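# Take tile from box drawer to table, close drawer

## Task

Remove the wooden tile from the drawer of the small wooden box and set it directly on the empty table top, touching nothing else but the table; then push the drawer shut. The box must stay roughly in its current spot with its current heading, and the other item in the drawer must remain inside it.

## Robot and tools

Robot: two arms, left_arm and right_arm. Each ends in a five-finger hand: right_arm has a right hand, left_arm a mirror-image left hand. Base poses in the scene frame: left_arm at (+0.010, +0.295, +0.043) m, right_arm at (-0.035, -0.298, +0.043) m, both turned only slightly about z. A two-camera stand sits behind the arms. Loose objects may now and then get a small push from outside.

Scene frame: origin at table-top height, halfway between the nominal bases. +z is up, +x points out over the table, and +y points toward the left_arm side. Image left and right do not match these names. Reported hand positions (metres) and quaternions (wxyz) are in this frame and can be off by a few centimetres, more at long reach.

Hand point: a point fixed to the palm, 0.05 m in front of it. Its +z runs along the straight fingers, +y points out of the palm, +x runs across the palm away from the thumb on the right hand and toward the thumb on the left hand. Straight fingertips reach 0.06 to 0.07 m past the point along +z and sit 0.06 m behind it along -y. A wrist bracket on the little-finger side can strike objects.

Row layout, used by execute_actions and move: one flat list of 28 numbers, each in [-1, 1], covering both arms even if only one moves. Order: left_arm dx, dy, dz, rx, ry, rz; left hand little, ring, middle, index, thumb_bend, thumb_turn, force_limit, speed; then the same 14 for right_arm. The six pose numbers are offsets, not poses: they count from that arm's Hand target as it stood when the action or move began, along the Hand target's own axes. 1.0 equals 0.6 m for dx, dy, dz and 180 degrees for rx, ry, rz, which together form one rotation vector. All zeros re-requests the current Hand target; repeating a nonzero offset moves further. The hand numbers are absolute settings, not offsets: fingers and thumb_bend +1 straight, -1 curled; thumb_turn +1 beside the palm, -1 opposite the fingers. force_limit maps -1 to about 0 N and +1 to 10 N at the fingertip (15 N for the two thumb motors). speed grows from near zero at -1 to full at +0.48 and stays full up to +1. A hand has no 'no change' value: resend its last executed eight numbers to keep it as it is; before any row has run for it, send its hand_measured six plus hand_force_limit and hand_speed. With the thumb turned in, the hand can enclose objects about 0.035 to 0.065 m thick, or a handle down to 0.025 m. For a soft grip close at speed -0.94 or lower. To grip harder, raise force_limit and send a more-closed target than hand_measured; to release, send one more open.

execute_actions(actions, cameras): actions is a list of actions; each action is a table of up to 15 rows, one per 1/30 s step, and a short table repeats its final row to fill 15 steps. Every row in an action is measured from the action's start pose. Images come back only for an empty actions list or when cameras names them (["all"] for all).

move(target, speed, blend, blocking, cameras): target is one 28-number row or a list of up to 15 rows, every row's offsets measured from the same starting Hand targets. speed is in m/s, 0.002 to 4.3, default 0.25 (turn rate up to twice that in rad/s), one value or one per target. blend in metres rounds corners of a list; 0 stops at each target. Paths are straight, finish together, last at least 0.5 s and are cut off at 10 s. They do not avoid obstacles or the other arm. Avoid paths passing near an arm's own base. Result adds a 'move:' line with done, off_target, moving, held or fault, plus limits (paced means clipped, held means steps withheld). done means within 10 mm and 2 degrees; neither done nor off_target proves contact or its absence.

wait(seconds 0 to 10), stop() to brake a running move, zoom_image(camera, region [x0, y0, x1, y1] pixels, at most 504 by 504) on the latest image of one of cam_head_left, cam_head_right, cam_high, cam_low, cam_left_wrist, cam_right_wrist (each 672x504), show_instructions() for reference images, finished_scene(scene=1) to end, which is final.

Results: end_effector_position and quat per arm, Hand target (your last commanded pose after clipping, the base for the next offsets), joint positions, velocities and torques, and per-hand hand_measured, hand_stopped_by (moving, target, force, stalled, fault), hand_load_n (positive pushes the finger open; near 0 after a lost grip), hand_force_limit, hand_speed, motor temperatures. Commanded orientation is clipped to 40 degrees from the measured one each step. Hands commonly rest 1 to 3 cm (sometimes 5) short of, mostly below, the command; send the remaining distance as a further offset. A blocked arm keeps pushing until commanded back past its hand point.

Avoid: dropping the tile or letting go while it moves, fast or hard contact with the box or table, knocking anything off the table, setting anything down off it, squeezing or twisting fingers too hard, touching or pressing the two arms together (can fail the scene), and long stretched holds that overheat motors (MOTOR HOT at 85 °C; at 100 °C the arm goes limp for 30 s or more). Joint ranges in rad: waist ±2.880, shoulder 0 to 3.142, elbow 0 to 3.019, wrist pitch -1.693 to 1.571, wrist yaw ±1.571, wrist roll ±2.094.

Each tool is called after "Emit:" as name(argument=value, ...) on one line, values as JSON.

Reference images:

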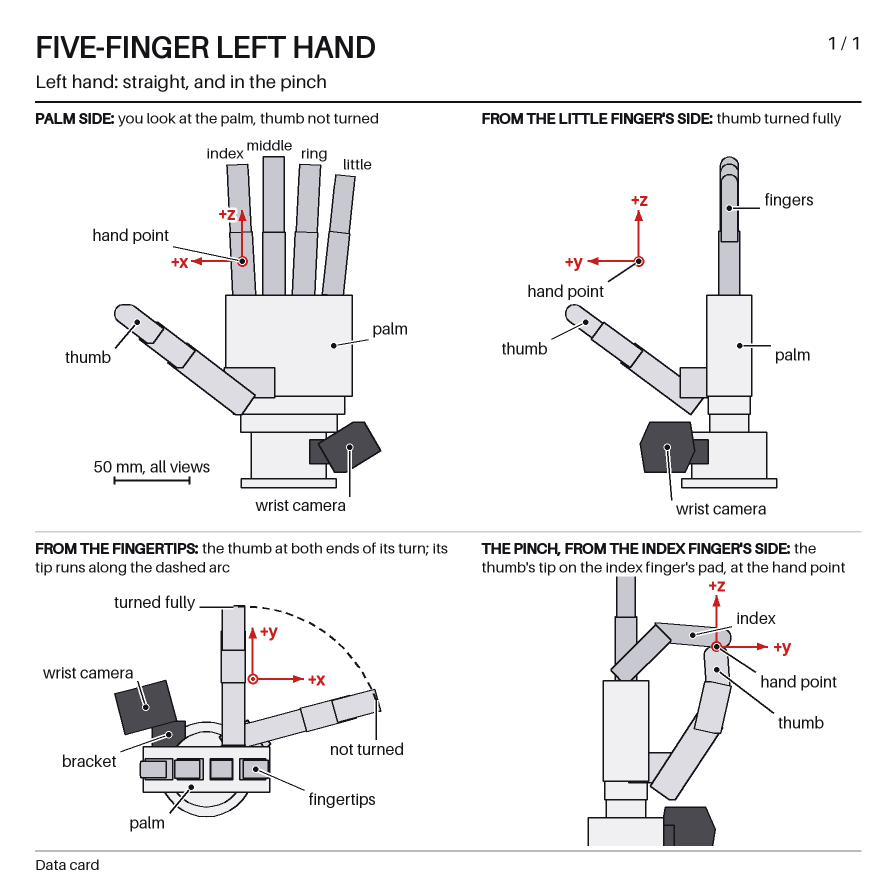

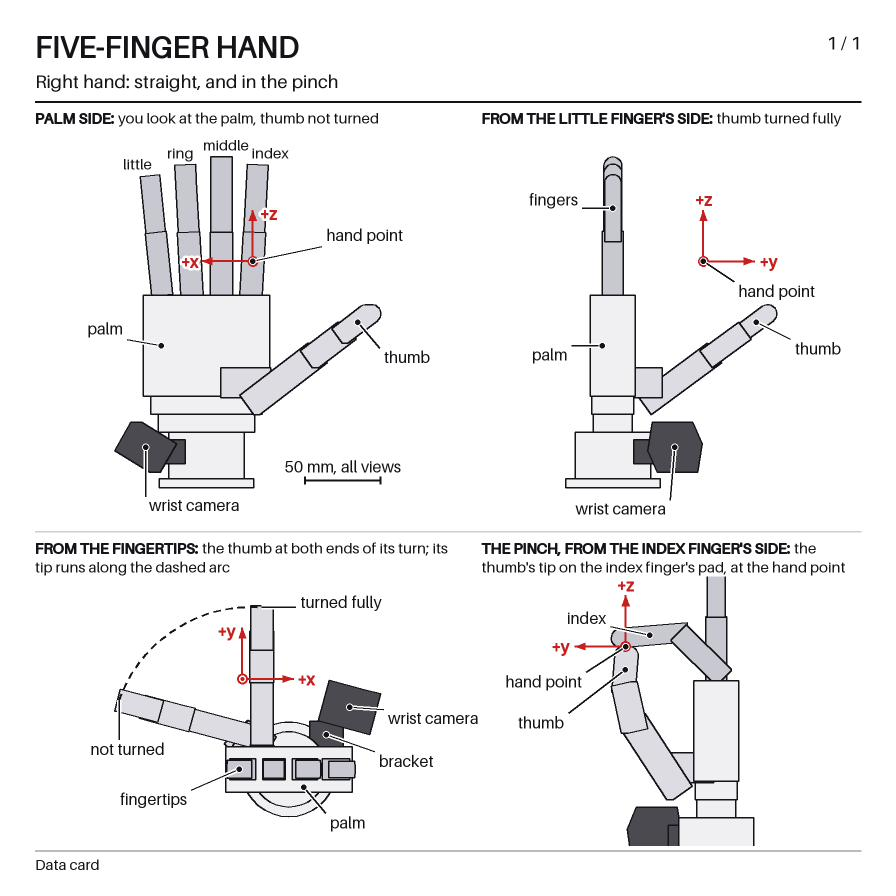

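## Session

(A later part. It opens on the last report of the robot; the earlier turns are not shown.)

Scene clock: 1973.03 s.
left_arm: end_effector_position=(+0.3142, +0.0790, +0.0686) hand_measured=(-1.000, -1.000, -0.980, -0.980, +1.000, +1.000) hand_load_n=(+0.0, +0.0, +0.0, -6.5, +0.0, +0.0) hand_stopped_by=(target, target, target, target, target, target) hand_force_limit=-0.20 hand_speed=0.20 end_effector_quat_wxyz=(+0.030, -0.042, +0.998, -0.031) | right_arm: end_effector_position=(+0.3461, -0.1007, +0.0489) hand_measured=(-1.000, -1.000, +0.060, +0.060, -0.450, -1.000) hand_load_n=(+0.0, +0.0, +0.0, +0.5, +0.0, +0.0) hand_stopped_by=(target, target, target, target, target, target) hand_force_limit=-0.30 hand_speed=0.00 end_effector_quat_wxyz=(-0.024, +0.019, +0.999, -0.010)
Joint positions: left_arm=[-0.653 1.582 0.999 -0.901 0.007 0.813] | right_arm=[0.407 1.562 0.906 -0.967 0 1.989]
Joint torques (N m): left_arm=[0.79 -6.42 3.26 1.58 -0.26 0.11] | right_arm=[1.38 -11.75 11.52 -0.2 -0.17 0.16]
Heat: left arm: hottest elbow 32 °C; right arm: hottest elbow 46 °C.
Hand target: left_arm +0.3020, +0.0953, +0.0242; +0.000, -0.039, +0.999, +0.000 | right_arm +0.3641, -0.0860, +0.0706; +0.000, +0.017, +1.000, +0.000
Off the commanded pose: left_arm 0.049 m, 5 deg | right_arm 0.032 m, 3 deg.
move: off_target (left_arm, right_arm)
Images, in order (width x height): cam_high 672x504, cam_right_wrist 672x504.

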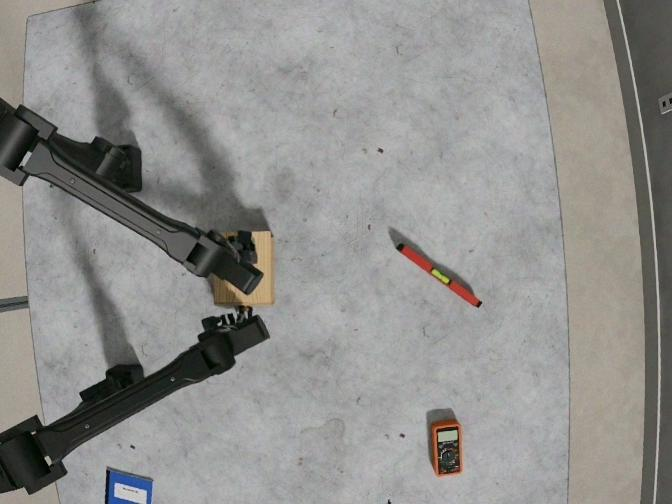

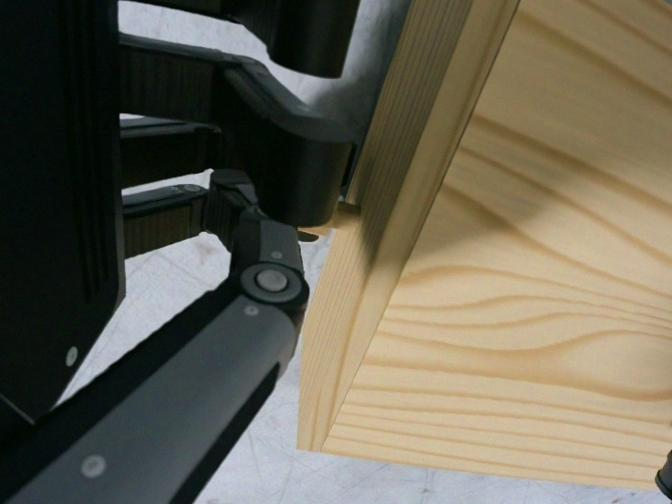

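Emit:
move(target=[[0,0,0.0,0,0,0,-1,-1,-0.98,-0.98,1,1,-0.2,0.2,0,0,0,0,0,0,-1,-1,0.06,0.06,0,-1,0,-0.5],[0,0,0.0,0,0,0,-1,-1,-0.98,-0.98,1,1,-0.2,0.2,0,0,0,0,0,0,-1,-1,-0.4,-0.4,0,-1,0.4,-0.85]], cameras=["cam_high","cam_right_wrist"], speed=0.1)

Emit:
zoom_image(camera="cam_high", region=[190, 210, 290, 360])

Scene clock: 1981.23 s.
left_arm: end_effector_position=(+0.3146, +0.0793, +0.0691) hand_measured=(-1.000, -1.000, -0.980, -0.980, +1.000, +1.000) hand_load_n=(+0.0, +0.0, +0.0, -7.5, +0.0, +0.0) hand_stopped_by=(target, target, target, target, target, target) hand_force_limit=-0.20 hand_speed=0.20 end_effector_quat_wxyz=(+0.031, -0.042, +0.998, -0.030) | right_arm: end_effector_position=(+0.3465, -0.1015, +0.0487) hand_measured=(-1.000, -1.000, -0.034, -0.018, +0.000, -1.000) hand_load_n=(+0.0, +0.0, +7.5, +9.5, +3.0, +1.0) hand_stopped_by=(target, target, force, force, target, target) hand_force_limit=0.40 hand_speed=-0.85 end_effector_quat_wxyz=(-0.023, +0.021, +0.999, -0.012)
Joint positions: left_arm=[-0.653 1.581 0.999 -0.901 0.004 0.813] | right_arm=[0.407 1.562 0.906 -0.967 0.004 1.992]
Joint torques (N m): left_arm=[0.73 -6.18 3.26 1.55 -0.17 0.11] | right_arm=[1.67 -11.58 11.59 -0.13 -0.29 0.13]
Heat: left arm: hottest elbow 32 °C; right arm: hottest elbow 46 °C.
Hand target: left_arm +0.3020, +0.0952, +0.0242; +0.000, -0.039, +0.999, +0.000 | right_arm +0.3642, -0.0861, +0.0706; +0.000, +0.017, +1.000, +0.000
Off the commanded pose: left_arm 0.049 m, 5 deg | right_arm 0.032 m, 3 deg.
move: off_target (left_arm, right_arm); target 2's new numbers were sent with right_arm's hand 0.032 m and 3 deg from that target
Images, in order (width x height): cam_high 672x504, cam_right_wrist 672x504.

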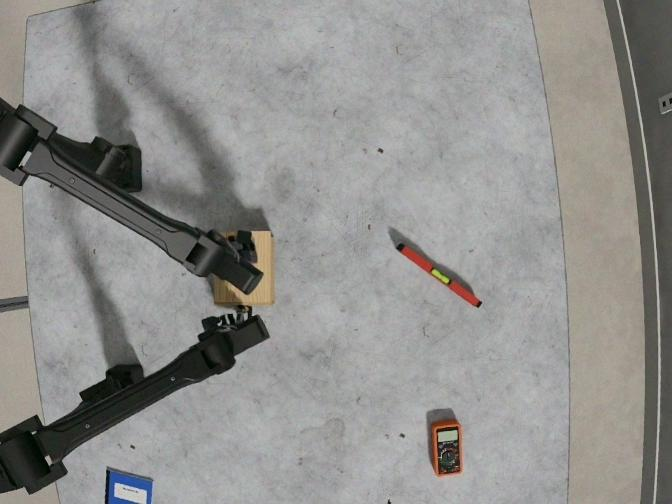

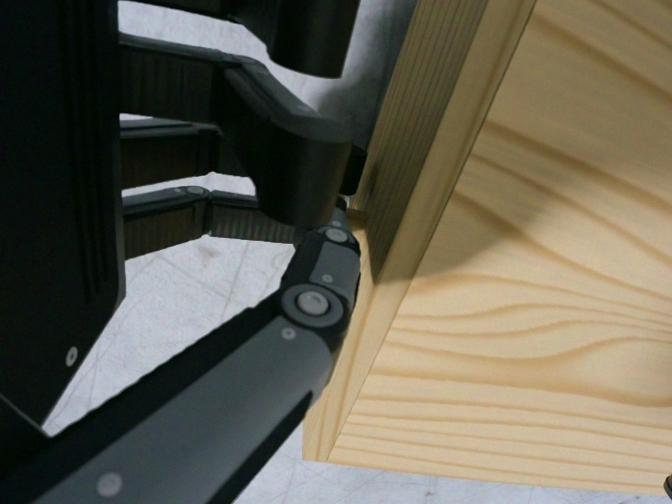

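Scaled by 3.360 from the camera's 672x504 image, which has a finer 960x720 frame.

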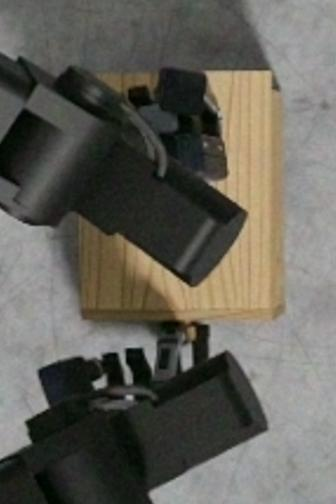

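Emit:
move(target=[[-0.0026,0.0333,0.0,0,0,0,-1,-1,-0.98,-0.98,1,1,-0.2,0.2,0.02,-0.0257,0.0333,0,0,0,-1,-1,-0.4,-0.4,0,-1,0.4,-0.85],[-0.0026,0.0333,0.0,0,0,0,-1,-1,-0.98,-0.98,1,1,-0.2,0.2,0.02,-0.0923,0.0333,0,0,0,-1,-1,-0.4,-0.4,0,-1,0.4,-0.85]], cameras=["cam_high","cam_right_wrist"], speed=0.05)

Emit:
zoom_image(camera="cam_high", region=[190, 210, 290, 360])

Scene clock: 1999.50 s.
left_arm: end_effector_position=(+0.3202, +0.0831, +0.0681) hand_measured=(-1.000, -1.000, -0.980, -0.980, +1.000, +1.000) hand_load_n=(+0.0, +0.0, +0.0, -5.0, +0.0, +0.0) hand_stopped_by=(target, target, target, target, target, target) hand_force_limit=-0.20 hand_speed=0.20 end_effector_quat_wxyz=(+0.040, -0.040, +0.997, -0.045) | right_arm: end_effector_position=(+0.3432, -0.1179, +0.0450) hand_measured=(-1.000, -1.000, -0.034, -0.018, +0.002, -1.000) hand_load_n=(+0.0, +0.0, +4.5, +9.5, +8.0, +3.5) hand_stopped_by=(target, target, force, force, target, target) hand_force_limit=0.40 hand_speed=-0.85 end_effector_quat_wxyz=(-0.010, -0.001, +1.000, +0.010)
Joint positions: left_arm=[-0.633 1.565 0.98 -0.868 0.019 0.837] | right_arm=[0.347 1.534 0.849 -0.9 -0.026 1.889]
Joint torques (N m): left_arm=[1.96 -7 2.19 0.61 -0.65 0.23] | right_arm=[-2.67 -11.75 6.78 0.14 0.74 -0.02]
Heat: left arm: hottest elbow 32 °C; right arm: hottest elbow 47 °C.
Hand target: left_arm +0.3019, +0.1152, +0.0241; +0.000, -0.039, +0.999, +0.000 | right_arm +0.3501, -0.1410, +0.0504; +0.000, +0.018, +1.000, +0.000
Off the commanded pose: left_arm 0.057 m, 7 deg | right_arm 0.025 m, 3 deg.
move: off_target (left_arm, right_arm)
Images, in order (width x height): cam_high 672x504, cam_right_wrist 672x504.

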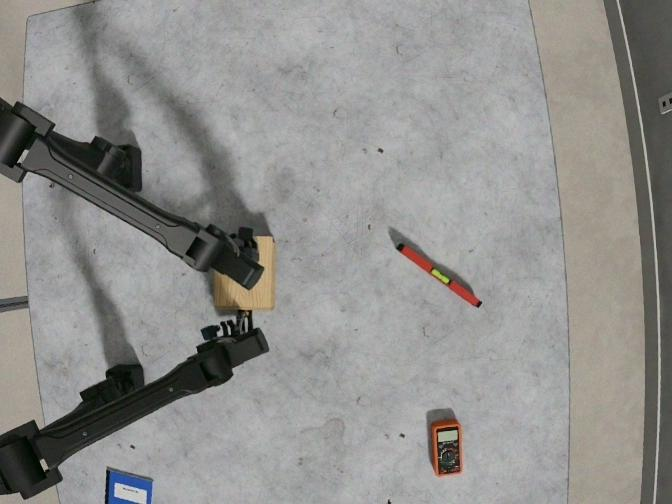

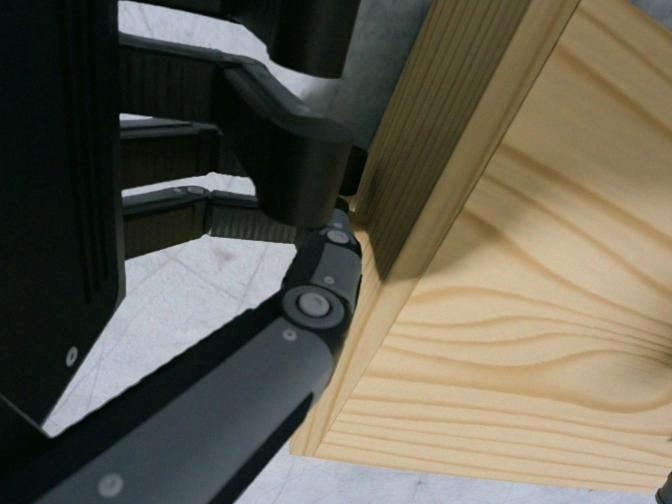

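Scaled by 3.360 from the camera's 672x504 image, which has a finer 960x720 frame.

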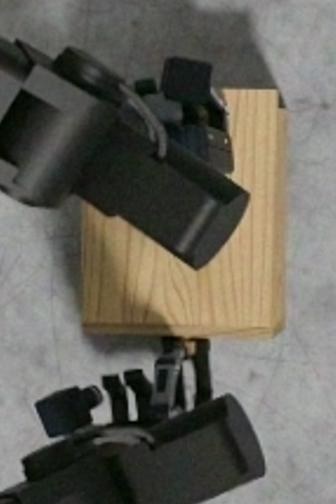

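Emit:
zoom_image(camera="cam_right_wrist", region=[280, 0, 672, 480])

Scaled by 1.050 from the camera's 672x504 image, which has a finer 960x720 frame.

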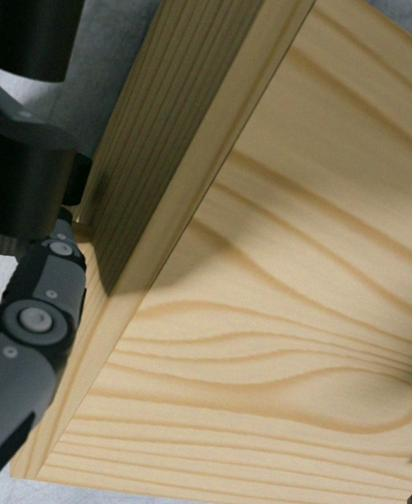

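Emit:
move(target=[[-0.0012,-0.0502,-0.16,0,0,0,-1,-1,-0.98,-0.98,1,1,-0.2,0.2,0,0.035,0.0,0,0,0,-1,-1,-0.4,-0.4,0,-1,0.4,-0.85],[0.036,-0.0975,-0.16,0,0,-0.267,-1,-1,-0.98,-0.98,1,1,-0.2,0.2,0,0.035,0.0,0,0,0,-1,-1,-0.4,-0.4,0,-1,0.4,-0.85],[0.036,-0.0975,-0.0767,0,0,-0.267,-1,-1,-0.98,-0.98,1,1,-0.2,0.2,0,0.035,0.0,0,0,0,-1,-1,-0.4,-0.4,0,-1,0.4,-0.85]], cameras=["cam_high","cam_right_wrist","cam_low","cam_left_wrist"], speed=0.12)

Emit:
zoom_image(camera="cam_high", region=[190, 210, 290, 360])

Emit:
zoom_image(camera="cam_low", region=[320, 200, 420, 300])

Scene clock: 2076.63 s.
left_arm: end_effector_position=(+0.2832, +0.0531, +0.0783) hand_measured=(-1.000, -1.000, -0.980, -0.980, +1.000, +1.000) hand_load_n=(+0.0, +0.0, +0.0, +0.0, +0.0, +0.0) hand_stopped_by=(target, target, target, target, target, target) hand_force_limit=-0.20 hand_speed=0.20 end_effector_quat_wxyz=(+0.001, -0.432, +0.902, -0.005) | right_arm: end_effector_position=(+0.3459, -0.1221, +0.0452) hand_measured=(-1.000, -1.000, -0.034, -0.018, +0.002, -1.000) hand_load_n=(+0.0, +0.0, +4.5, +9.0, +5.0, +3.0) hand_stopped_by=(target, target, force, force, target, target) hand_force_limit=0.40 hand_speed=-0.85 end_effector_quat_wxyz=(-0.007, +0.011, +1.000, +0.002)
Joint positions: left_arm=[-0.623 1.596 1.033 -0.999 0.003 0.035] | right_arm=[0.347 1.531 0.849 -0.901 -0.007 1.913]
Joint torques (N m): left_arm=[0.85 -12.04 6.61 0.54 -0.12 -0.13] | right_arm=[0.91 -10.17 8.54 0.06 0.09 0.22]
Heat: left arm: hottest elbow 32 °C; right arm: hottest elbow 44 °C.
Hand target: left_arm +0.2849, +0.0552, +0.0701; -0.001, -0.443, +0.897, +0.000 | right_arm +0.3509, -0.1200, +0.0505; +0.000, +0.017, +1.000, +0.000
Off the commanded pose: left_arm 0.009 m, 1 deg | right_arm 0.007 m, 1 deg.
move: done
Images, in order (width x height): cam_high 672x504, cam_low 672x504, cam_left_wrist 672x504, cam_right_wrist 672x504.

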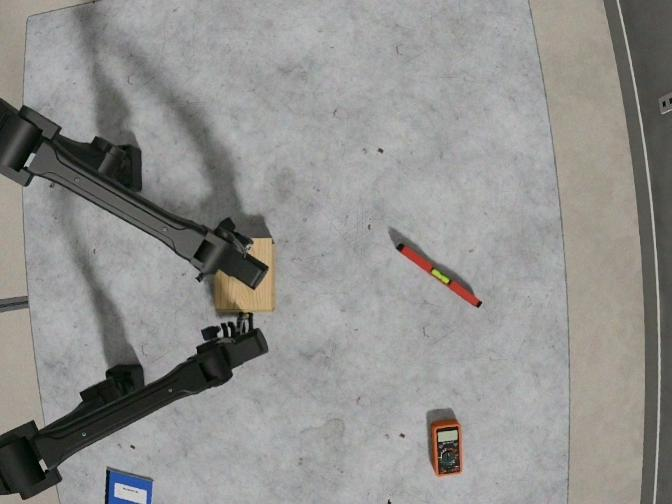

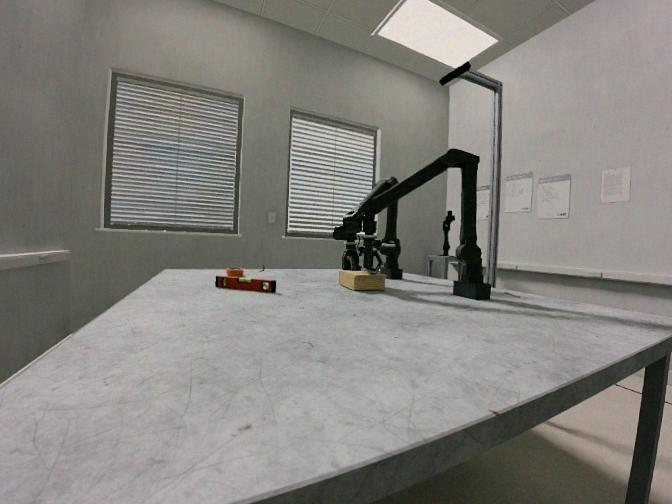

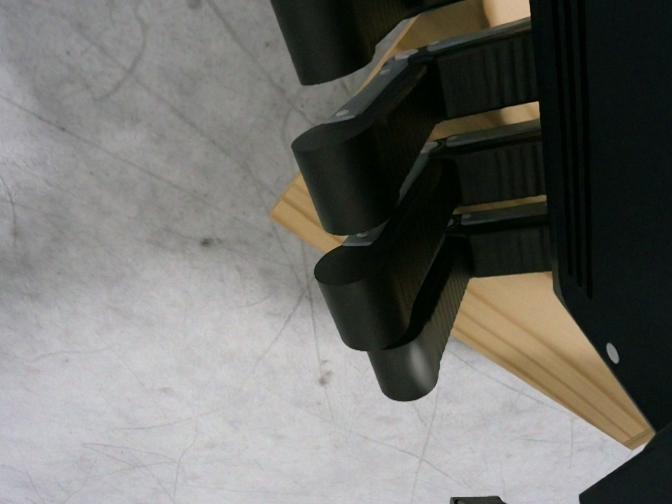

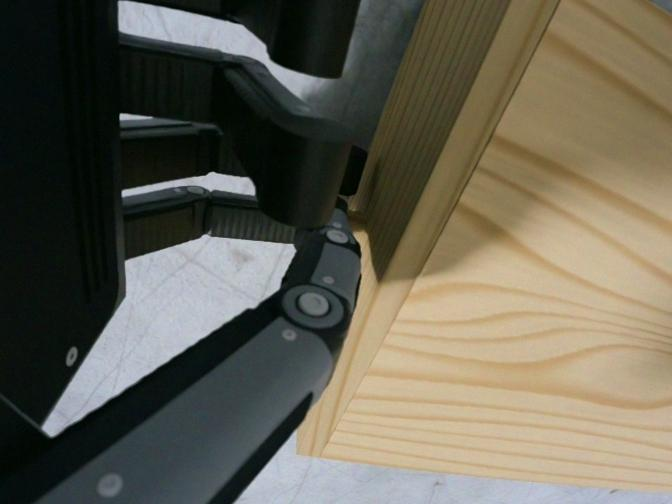

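Scaled by 3.360 from the camera's 672x504 image, which has a finer 960x720 frame.

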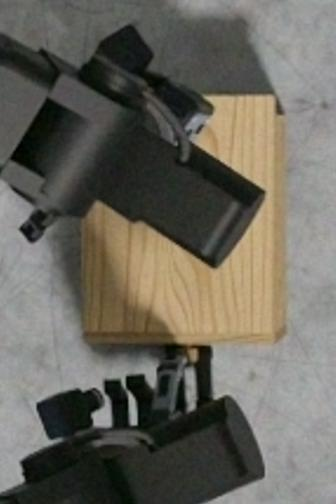

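Scaled by 5.040 from the camera's 672x504 image, which has a finer 960x720 frame.

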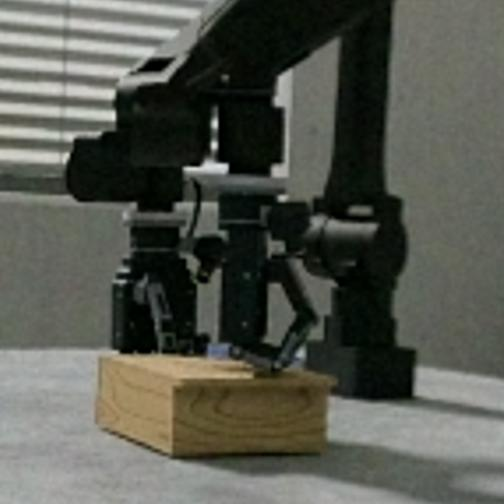

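Emit:
move(target=[[-0.0199,0.0152,0.0833,0,0,0,-1,-1,-0.98,-0.98,1,1,-0.2,0.2,0,0,0,0,0,0,-1,-1,-0.4,-0.4,0,-1,0.4,-0.85]], cameras=["cam_high","cam_low"], speed=0.06)

Emit:
zoom_image(camera="cam_low", region=[320, 200, 420, 300])

Scene clock: 2091.13 s.
left_arm: end_effector_position=(+0.2958, +0.0508, +0.0687) hand_measured=(-1.000, -1.000, -0.980, -0.980, +1.000, +1.000) hand_load_n=(+0.0, -2.0, -2.5, -2.0, +0.0, +0.0) hand_stopped_by=(target, target, target, target, target, target) hand_force_limit=-0.20 hand_speed=0.20 end_effector_quat_wxyz=(+0.015, -0.440, +0.897, -0.040) | right_arm: end_effector_position=(+0.3459, -0.1221, +0.0452) hand_measured=(-1.000, -1.000, -0.034, -0.018, +0.002, -1.000) hand_load_n=(+0.0, +0.0, +5.0, +8.5, +5.0, +3.5) hand_stopped_by=(target, target, force, force, target, target) hand_force_limit=0.40 hand_speed=-0.85 end_effector_quat_wxyz=(-0.007, +0.011, +1.000, +0.002)
Joint positions: left_arm=[-0.604 1.583 0.998 -0.901 0.011 0.035] | right_arm=[0.347 1.531 0.849 -0.901 -0.007 1.913]
Joint torques (N m): left_arm=[1.55 -6.18 2.73 2.03 -0.39 0.1] | right_arm=[0.97 -10.23 8.53 0.06 0.09 0.22]
Heat: left arm: hottest elbow 32 °C; right arm: hottest elbow 44 °C.
Hand target: left_arm +0.2851, +0.0702, +0.0203; +0.000, -0.443, +0.897, +0.000 | right_arm +0.3509, -0.1200, +0.0505; +0.000, +0.017, +1.000, +0.000
Off the commanded pose: left_arm 0.053 m, 5 deg | right_arm 0.008 m, 1 deg.
move: off_target (left_arm)
Images, in order (width x height): cam_high 672x504, cam_low 672x504.

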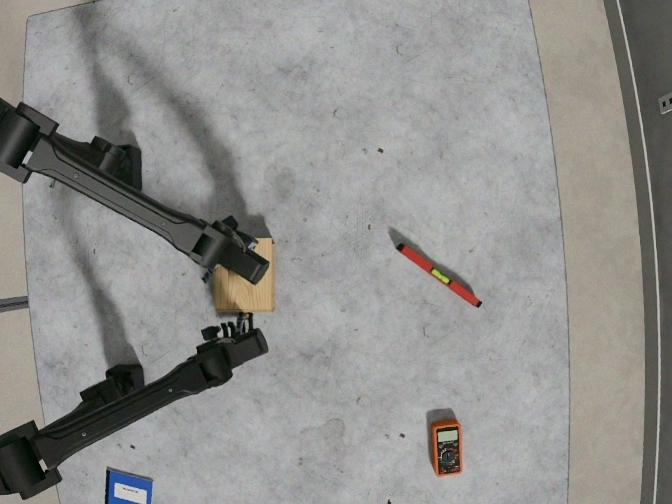

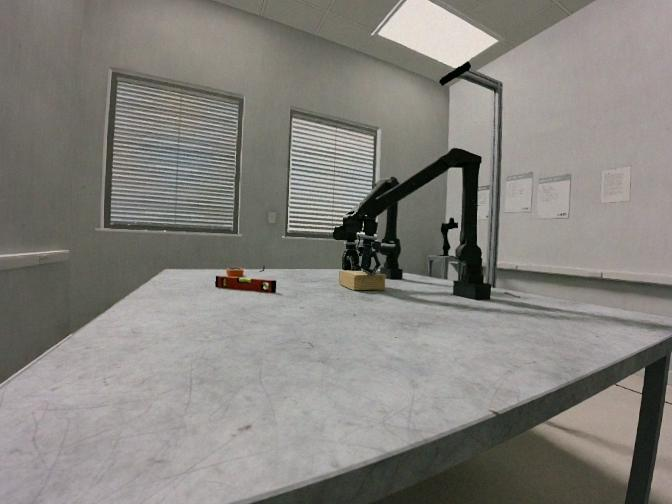

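Scaled by 5.040 from the camera's 672x504 image, which has a finer 960x720 frame.

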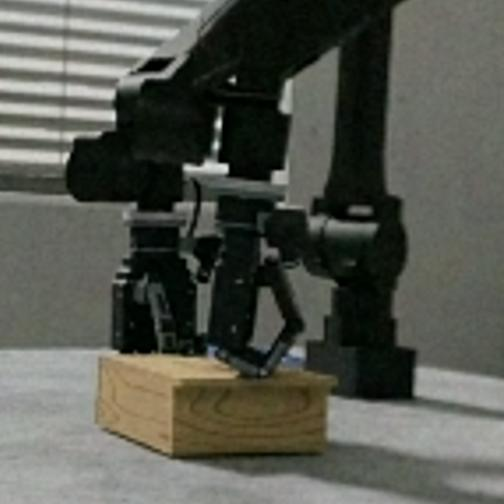

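Emit:
move(target=[[0,0,0.05,0,0,0,-1,-1,-0.98,-0.98,1,1,-0.2,0.2,0,0,0,0,0,0,-1,-1,-0.4,-0.4,0,-1,0.4,-0.85]], cameras=[], speed=0.06)

Scene clock: 2098.90 s.
left_arm: end_effector_position=(+0.3061, +0.0456, +0.0650) hand_measured=(-1.000, -1.000, -0.980, -0.980, +1.000, +1.000) hand_load_n=(-2.5, -1.0, -2.5, -3.0, +0.0, +0.0) hand_stopped_by=(target, target, target, target, target, target) hand_force_limit=-0.20 hand_speed=0.20 end_effector_quat_wxyz=(+0.029, -0.441, +0.895, -0.066) | right_arm: end_effector_position=(+0.3459, -0.1221, +0.0452) hand_measured=(-1.000, -1.000, -0.034, -0.018, +0.002, -1.000) hand_load_n=(+0.0, +0.0, +4.5, +8.5, +5.0, +3.0) hand_stopped_by=(target, target, force, force, target, target) hand_force_limit=0.40 hand_speed=-0.85 end_effector_quat_wxyz=(-0.007, +0.011, +1.000, +0.002)
Joint positions: left_arm=[-0.599 1.574 0.981 -0.833 0.011 0.035] | right_arm=[0.347 1.531 0.849 -0.901 -0.007 1.913]
Joint torques (N m): left_arm=[1.08 -1.85 1.61 1.89 -0.35 0.11] | right_arm=[0.91 -10.17 8.54 0.05 0.09 0.22]
Heat: left arm: hottest elbow 32 °C; right arm: hottest elbow 44 °C.
Hand target: left_arm +0.2849, +0.0702, -0.0098; -0.001, -0.443, +0.897, +0.000 | right_arm +0.3509, -0.1200, +0.0505; +0.000, +0.017, +1.000, +0.000
Off the commanded pose: left_arm 0.081 m, 8 deg | right_arm 0.008 m, 1 deg.
move: off_target (left_arm)
No camera images: "cameras" was empty.

Emit:
move(target=[[0,0,0.0,0,0,0,-1,-1,-0.98,-0.98,1,1,-0.2,0.2,0,-0.075,0,0,0,0,-1,-1,-0.4,-0.4,0,-1,0.4,-0.85]], cameras=["cam_high","cam_right_wrist"], speed=0.05)

Emit:
zoom_image(camera="cam_high", region=[190, 210, 290, 360])

Scene clock: 2108.10 s.
left_arm: end_effector_position=(+0.3132, +0.0372, +0.0636) hand_measured=(-1.000, -1.000, -0.980, -0.980, +1.000, +1.000) hand_load_n=(+0.0, -2.5, -2.5, -1.5, +0.0, +0.0) hand_stopped_by=(target, target, target, target, target, target) hand_force_limit=-0.20 hand_speed=0.20 end_effector_quat_wxyz=(+0.032, -0.440, +0.893, -0.086) | right_arm: end_effector_position=(+0.3452, -0.1377, +0.0460) hand_measured=(-1.000, -1.000, -0.034, -0.018, +0.002, -1.000) hand_load_n=(+0.0, +0.5, +4.0, +9.5, +9.0, +4.5) hand_stopped_by=(target, target, force, force, target, target) hand_force_limit=0.40 hand_speed=-0.85 end_effector_quat_wxyz=(-0.007, -0.003, +1.000, +0.014)
Joint positions: left_arm=[-0.599 1.577 0.981 -0.793 0.025 0.035] | right_arm=[0.29 1.52 0.834 -0.891 -0.031 1.829]
Joint torques (N m): left_arm=[1.08 -2.14 2.09 0.55 -0.89 0.11] | right_arm=[-3.31 -11.63 6.53 -0.12 0.92 -0.05]
Heat: left arm: hottest elbow 32 °C; right arm: hottest elbow 44 °C.
Hand target: left_arm +0.2850, +0.0702, -0.0098; -0.001, -0.443, +0.897, +0.000 | right_arm +0.3493, -0.1650, +0.0505; +0.000, +0.017, +1.000, +0.000
Off the commanded pose: left_arm 0.085 m, 11 deg | right_arm 0.028 m, 3 deg.
move: off_target (left_arm, right_arm)
Images, in order (width x height): cam_high 672x504, cam_right_wrist 672x504.

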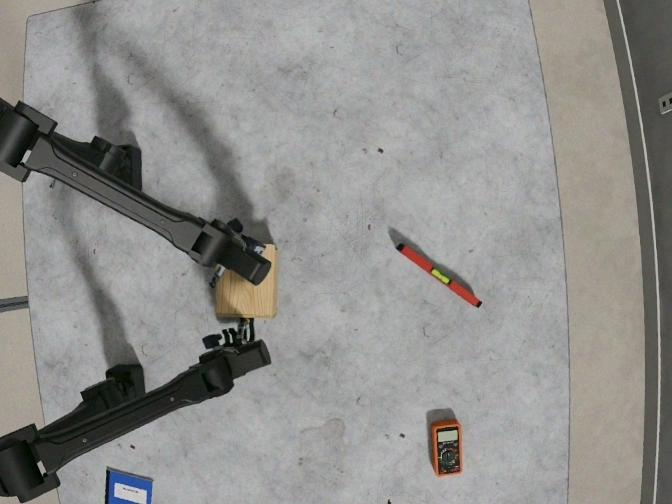

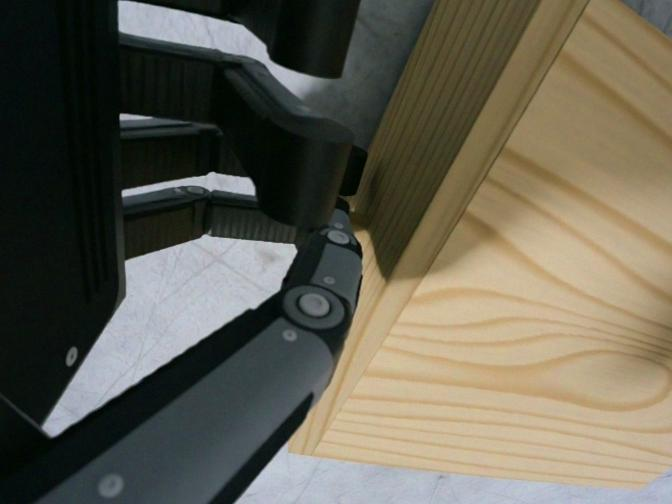

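Scaled by 3.360 from the camera's 672x504 image, which has a finer 960x720 frame.

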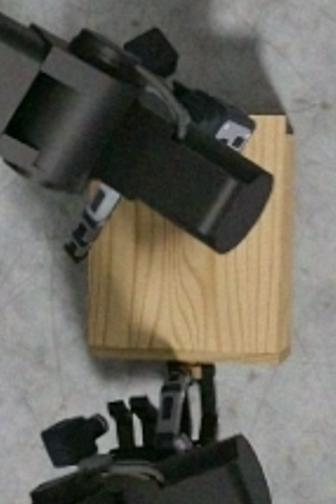

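Emit:
zoom_image(camera="cam_low", region=[330, 255, 395, 300])

This scene's latest camera images include none from cam_low. They are from: cam_high, cam_right_wrist. cam_low's image comes with the result of a call that names it in "cameras".

Emit:
move(target=[[-0.002,-0.03,-0.2167,0,0,0,-1,-1,-0.98,-0.98,1,1,-0.2,0.2,0,0.0417,0,0,0,0,-1,-1,-0.4,-0.4,0,-1,0.4,-0.85],[-0.218,0.072,-0.2667,0.0373,0.1097,-0.206,-1,-1,-0.98,-0.98,1,1,-0.2,0.2,0,0.0417,0,0,0,0,-1,-1,-0.4,-0.4,0,-1,0.4,-0.85]], cameras=["cam_high","cam_low","cam_left_wrist"], speed=[0.1,0.25])

Emit:
zoom_image(camera="cam_low", region=[330, 255, 395, 300])

Emit:
zoom_image(camera="cam_high", region=[200, 220, 300, 330])

Scene clock: 2182.17 s.
left_arm: end_effector_position=(+0.3355, +0.2001, +0.1457) hand_measured=(-1.000, -1.000, -0.980, -0.980, +1.000, +1.000) hand_load_n=(+0.0, +0.0, +0.0, +0.0, +0.0, +0.0) hand_stopped_by=(target, target, target, target, target, target) hand_force_limit=-0.20 hand_speed=0.20 end_effector_quat_wxyz=(+0.124, +0.690, -0.702, +0.126) | right_arm: end_effector_position=(+0.3464, -0.1433, +0.0451) hand_measured=(-1.000, -1.000, -0.034, -0.018, +0.002, -1.000) hand_load_n=(+0.0, +0.0, +4.5, +8.5, +5.5, +3.0) hand_stopped_by=(target, target, force, force, target, target) hand_force_limit=0.40 hand_speed=-0.85 end_effector_quat_wxyz=(-0.006, +0.013, +1.000, +0.002)
Joint positions: left_arm=[0.023 1.448 0.996 -1.12 0.356 0.022] | right_arm=[0.291 1.517 0.833 -0.897 -0.008 1.862]
Joint torques (N m): left_arm=[0.62 -13.04 6.82 -0.32 0.37 -0.14] | right_arm=[1.32 -10.11 8.42 0.02 0.12 0.22]
Heat: left arm: hottest elbow 31 °C; right arm: hottest elbow 42 °C.
Hand target: left_arm +0.3303, +0.2005, +0.1501; +0.126, +0.696, -0.696, +0.126 | right_arm +0.3503, -0.1400, +0.0506; +0.000, +0.017, +1.000, +0.000
Off the commanded pose: left_arm 0.007 m, 1 deg | right_arm 0.007 m, 1 deg.
move: done
Images, in order (width x height): cam_high 672x504, cam_low 672x504, cam_left_wrist 672x504.

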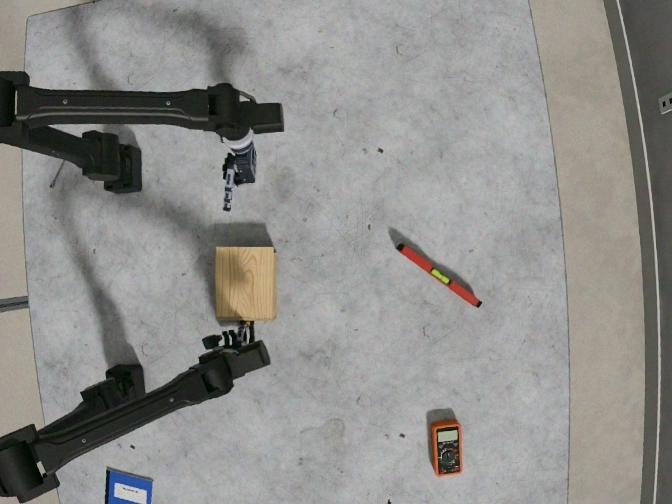

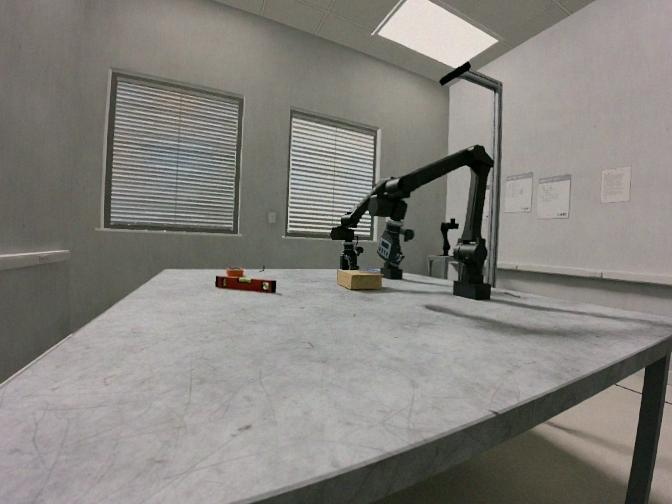

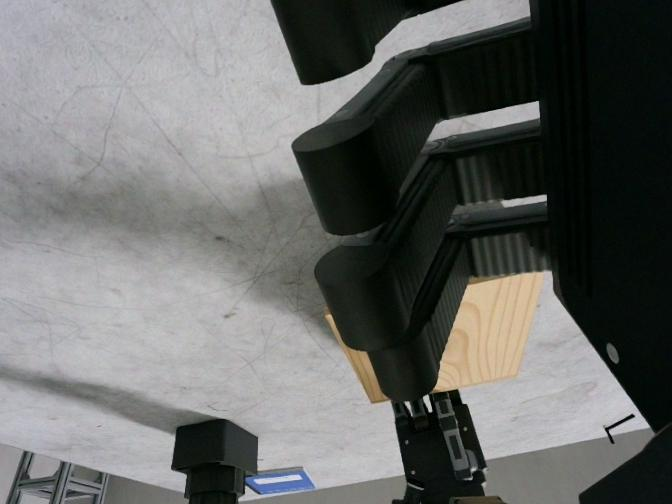

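Scaled by 7.754 from the camera's 672x504 image, which has a finer 960x720 frame.

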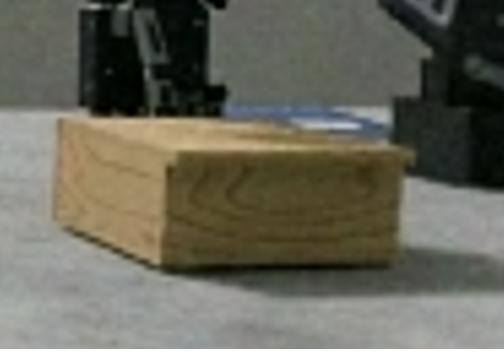

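Scaled by 4.582 from the camera's 672x504 image, which has a finer 960x720 frame.

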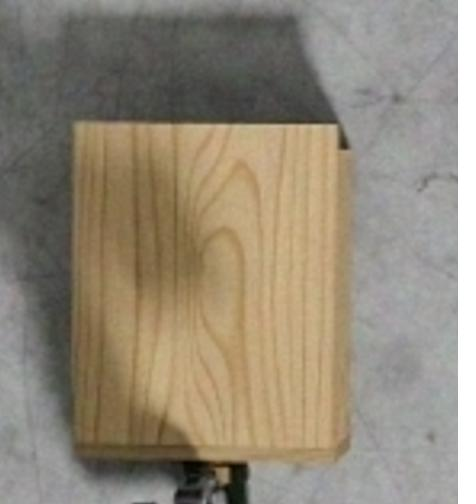

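Emit:
move(target=[[0.035,-0.1917,0.05,0,0,0,-1,-1,-0.98,-0.98,1,1,-0.2,0.2,0,0,0,0,0,0,-1,-1,-0.4,-0.4,0,-1,0.4,-0.85]], cameras=["cam_high","cam_left_wrist"], speed=0.2)

Emit:
zoom_image(camera="cam_left_wrist", region=[60, 100, 400, 400])

Scene clock: 2240.07 s.
left_arm: end_effector_position=(+0.4251, +0.1763, +0.1246) hand_measured=(-1.000, -1.000, -0.980, -0.980, +1.000, +1.000) hand_load_n=(+0.0, +0.0, +0.0, +0.0, +0.0, +0.0) hand_stopped_by=(target, target, target, target, target, target) hand_force_limit=-0.20 hand_speed=0.20 end_effector_quat_wxyz=(+0.134, +0.696, -0.696, +0.117) | right_arm: end_effector_position=(+0.3464, -0.1433, +0.0451) hand_measured=(-1.000, -1.000, -0.034, -0.018, +0.002, -1.000) hand_load_n=(+0.0, +0.0, +4.5, +9.0, +5.5, +3.0) hand_stopped_by=(target, target, force, force, target, target) hand_force_limit=0.40 hand_speed=-0.85 end_effector_quat_wxyz=(-0.006, +0.013, +1.000, +0.002)
Joint positions: left_arm=[-0.025 1.705 1.238 -1.112 0.358 -0.043] | right_arm=[0.291 1.517 0.833 -0.897 -0.008 1.862]
Joint torques (N m): left_arm=[-0.38 -13.68 11.62 0.12 0.3 -0.16] | right_arm=[1.32 -10.11 8.4 0.02 0.13 0.22]
Heat: left arm: hottest elbow 32 °C; right arm: hottest elbow 43 °C.
Hand target: left_arm +0.4454, +0.1703, +0.1293; +0.126, +0.696, -0.696, +0.126 | right_arm +0.3503, -0.1400, +0.0506; +0.000, +0.017, +1.000, +0.000
Off the commanded pose: left_arm 0.022 m, 1 deg | right_arm 0.008 m, 1 deg.
move: off_target (left_arm)
Images, in order (width x height): cam_high 672x504, cam_left_wrist 672x504.

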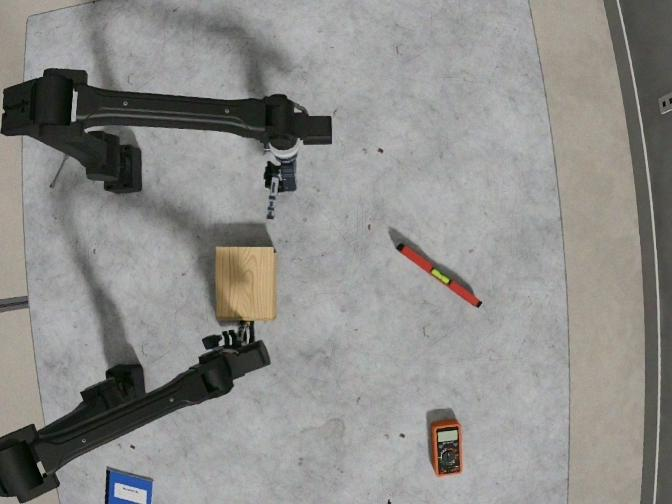

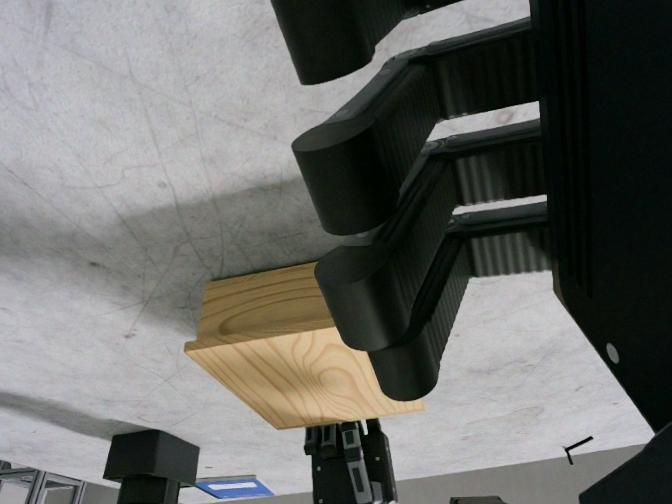

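Scaled by 1.482 from the camera's 672x504 image, which has a finer 960x720 frame.

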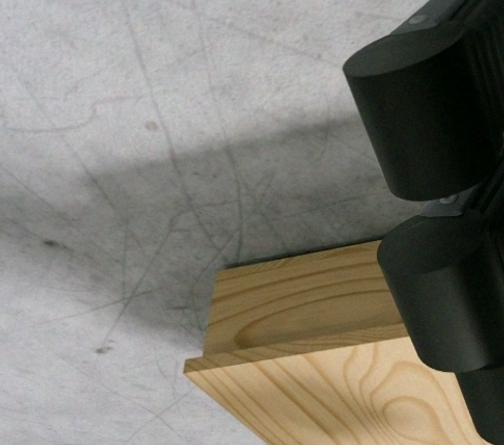

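Emit:
move(target=[[0.0495,0.1667,-0.0368,0.0847,-0.0916,-0.4695,0.06,0.06,0.06,0.06,1,-1,-0.2,0.2,0,0,0,0,0,0,-1,-1,-0.4,-0.4,0,-1,0.4,-0.85]], cameras=["cam_high","cam_left_wrist"], speed=0.25)

Scene clock: 2294.80 s.
left_arm: end_effector_position=(+0.3516, +0.1514, +0.1589) hand_measured=(+0.060, +0.060, +0.060, +0.060, +1.000, -1.000) hand_load_n=(+0.0, +0.0, +0.0, +0.0, +0.0, +0.0) hand_stopped_by=(target, target, target, target, target, target) hand_force_limit=-0.20 hand_speed=0.20 end_effector_quat_wxyz=(+0.002, +0.999, -0.042, +0.002) | right_arm: end_effector_position=(+0.3464, -0.1433, +0.0451) hand_measured=(-1.000, -1.000, -0.034, -0.018, +0.002, -1.000) hand_load_n=(+0.0, +0.0, +4.5, +8.5, +5.5, +3.0) hand_stopped_by=(target, target, force, force, target, target) hand_force_limit=0.40 hand_speed=-0.85 end_effector_quat_wxyz=(-0.006, +0.013, +1.000, +0.002)
Joint positions: left_arm=[-0.227 1.245 0.904 -1.225 0.004 -1.734] | right_arm=[0.291 1.517 0.833 -0.897 -0.008 1.862]
Joint torques (N m): left_arm=[-0.5 -9.58 7.35 -0.36 -0.08 -0.14] | right_arm=[1.32 -10.11 8.4 0.03 0.12 0.23]
Heat: left arm: hottest elbow 35 °C; right arm: hottest elbow 43 °C.
Hand target: left_arm +0.3454, +0.1501, +0.1604; +0.001, +0.999, -0.039, +0.000 | right_arm +0.3503, -0.1400, +0.0506; +0.000, +0.017, +1.000, +0.000
Off the commanded pose: left_arm 0.006 m, 0 deg | right_arm 0.008 m, 1 deg.
move: done
Images, in order (width x height): cam_high 672x504, cam_left_wrist 672x504.

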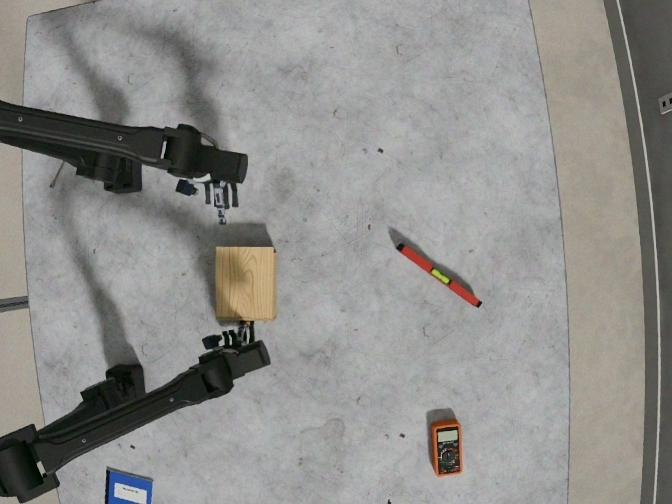

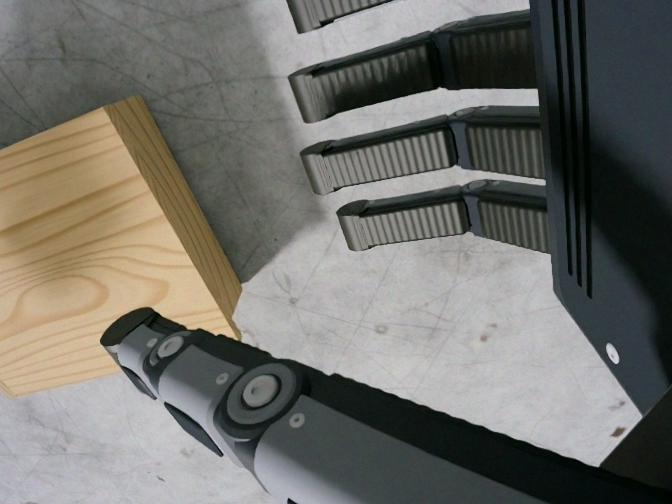

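Emit:
move(target=[[0.0062,0.058,0.1417,0,0,0,0.06,0.06,0.06,0.06,-0.45,-1,-0.2,0.2,0,0,0,0,0,0,-1,-1,-0.4,-0.4,0,-1,0.4,-0.85]], cameras=["cam_high","cam_left_wrist","cam_low"], speed=0.15)

Emit:
zoom_image(camera="cam_high", region=[190, 170, 290, 280])

Emit:
zoom_image(camera="cam_low", region=[320, 200, 420, 300])

Scene clock: 2308.33 s.
left_arm: end_effector_position=(+0.3474, +0.1174, +0.0830) hand_measured=(+0.060, +0.060, +0.060, +0.060, -0.450, -1.000) hand_load_n=(+0.0, +0.0, +0.0, +0.0, +0.0, +0.0) hand_stopped_by=(target, target, target, target, target, target) hand_force_limit=-0.20 hand_speed=0.20 end_effector_quat_wxyz=(+0.003, +0.999, -0.042, +0.004) | right_arm: end_effector_position=(+0.3464, -0.1433, +0.0451) hand_measured=(-1.000, -1.000, -0.034, -0.018, +0.002, -1.000) hand_load_n=(+0.0, +0.0, +4.5, +8.5, +5.5, +3.0) hand_stopped_by=(target, target, force, force, target, target) hand_force_limit=0.40 hand_speed=-0.85 end_effector_quat_wxyz=(-0.006, +0.013, +1.000, +0.002)
Joint positions: left_arm=[-0.33 1.361 0.785 -0.986 0.004 -1.836] | right_arm=[0.291 1.517 0.833 -0.897 -0.008 1.862]
Joint torques (N m): left_arm=[-0.38 -7.71 6.64 0.57 -0.08 -0.09] | right_arm=[1.32 -10.11 8.42 0.03 0.12 0.23]
Heat: left arm: hottest elbow 35 °C; right arm: hottest elbow 43 °C.
Hand target: left_arm +0.3464, +0.1150, +0.0755; +0.001, +0.999, -0.039, +0.000 | right_arm +0.3503, -0.1400, +0.0506; +0.000, +0.017, +1.000, +0.000
Off the commanded pose: left_arm 0.008 m, 1 deg | right_arm 0.008 m, 1 deg.
move: done
Images, in order (width x height): cam_high 672x504, cam_low 672x504, cam_left_wrist 672x504.

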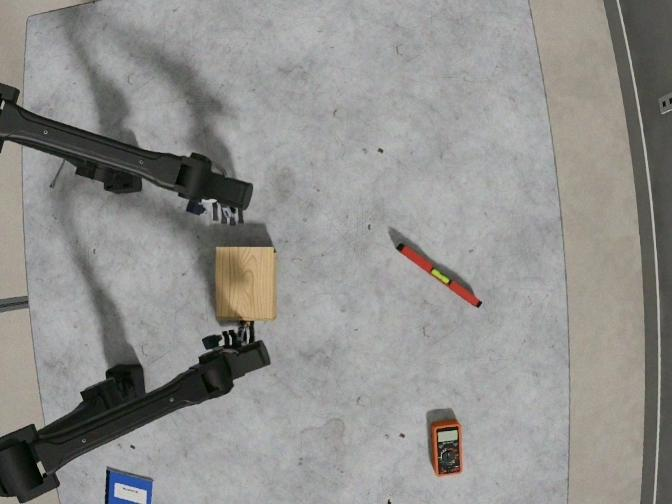

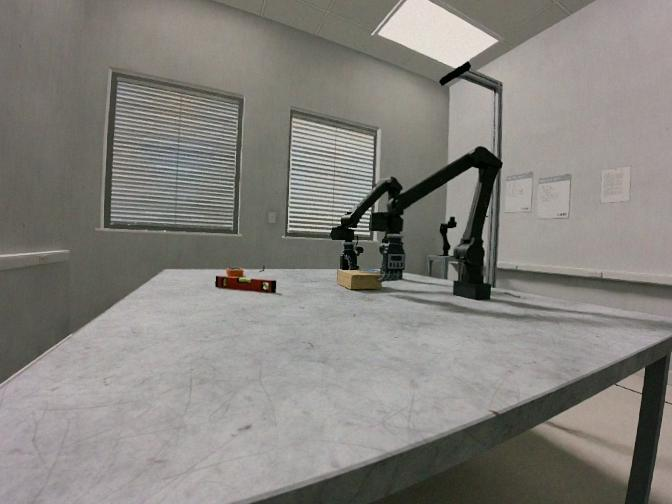

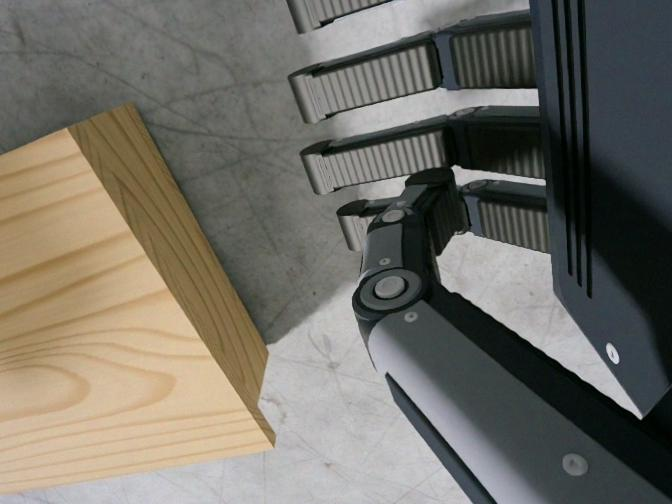

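Scaled by 4.582 from the camera's 672x504 image, which has a finer 960x720 frame.

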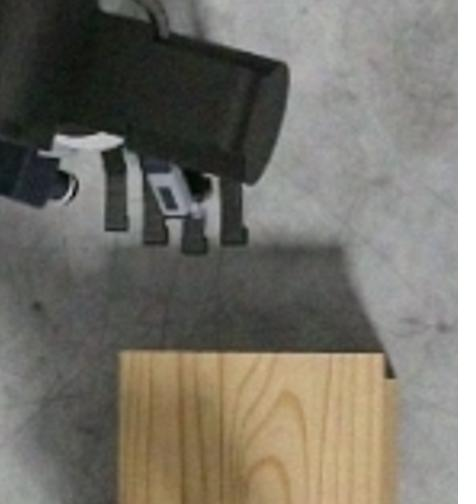

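Scaled by 5.040 from the camera's 672x504 image, which has a finer 960x720 frame.

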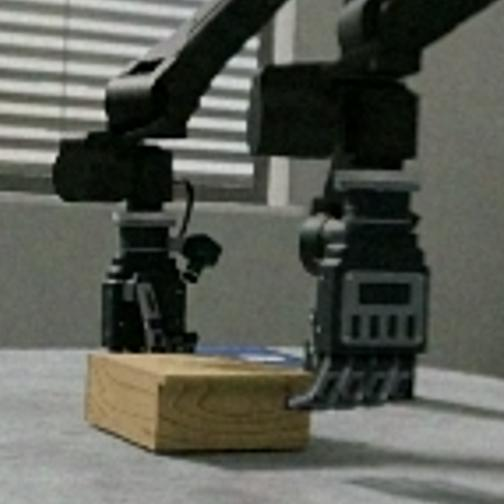

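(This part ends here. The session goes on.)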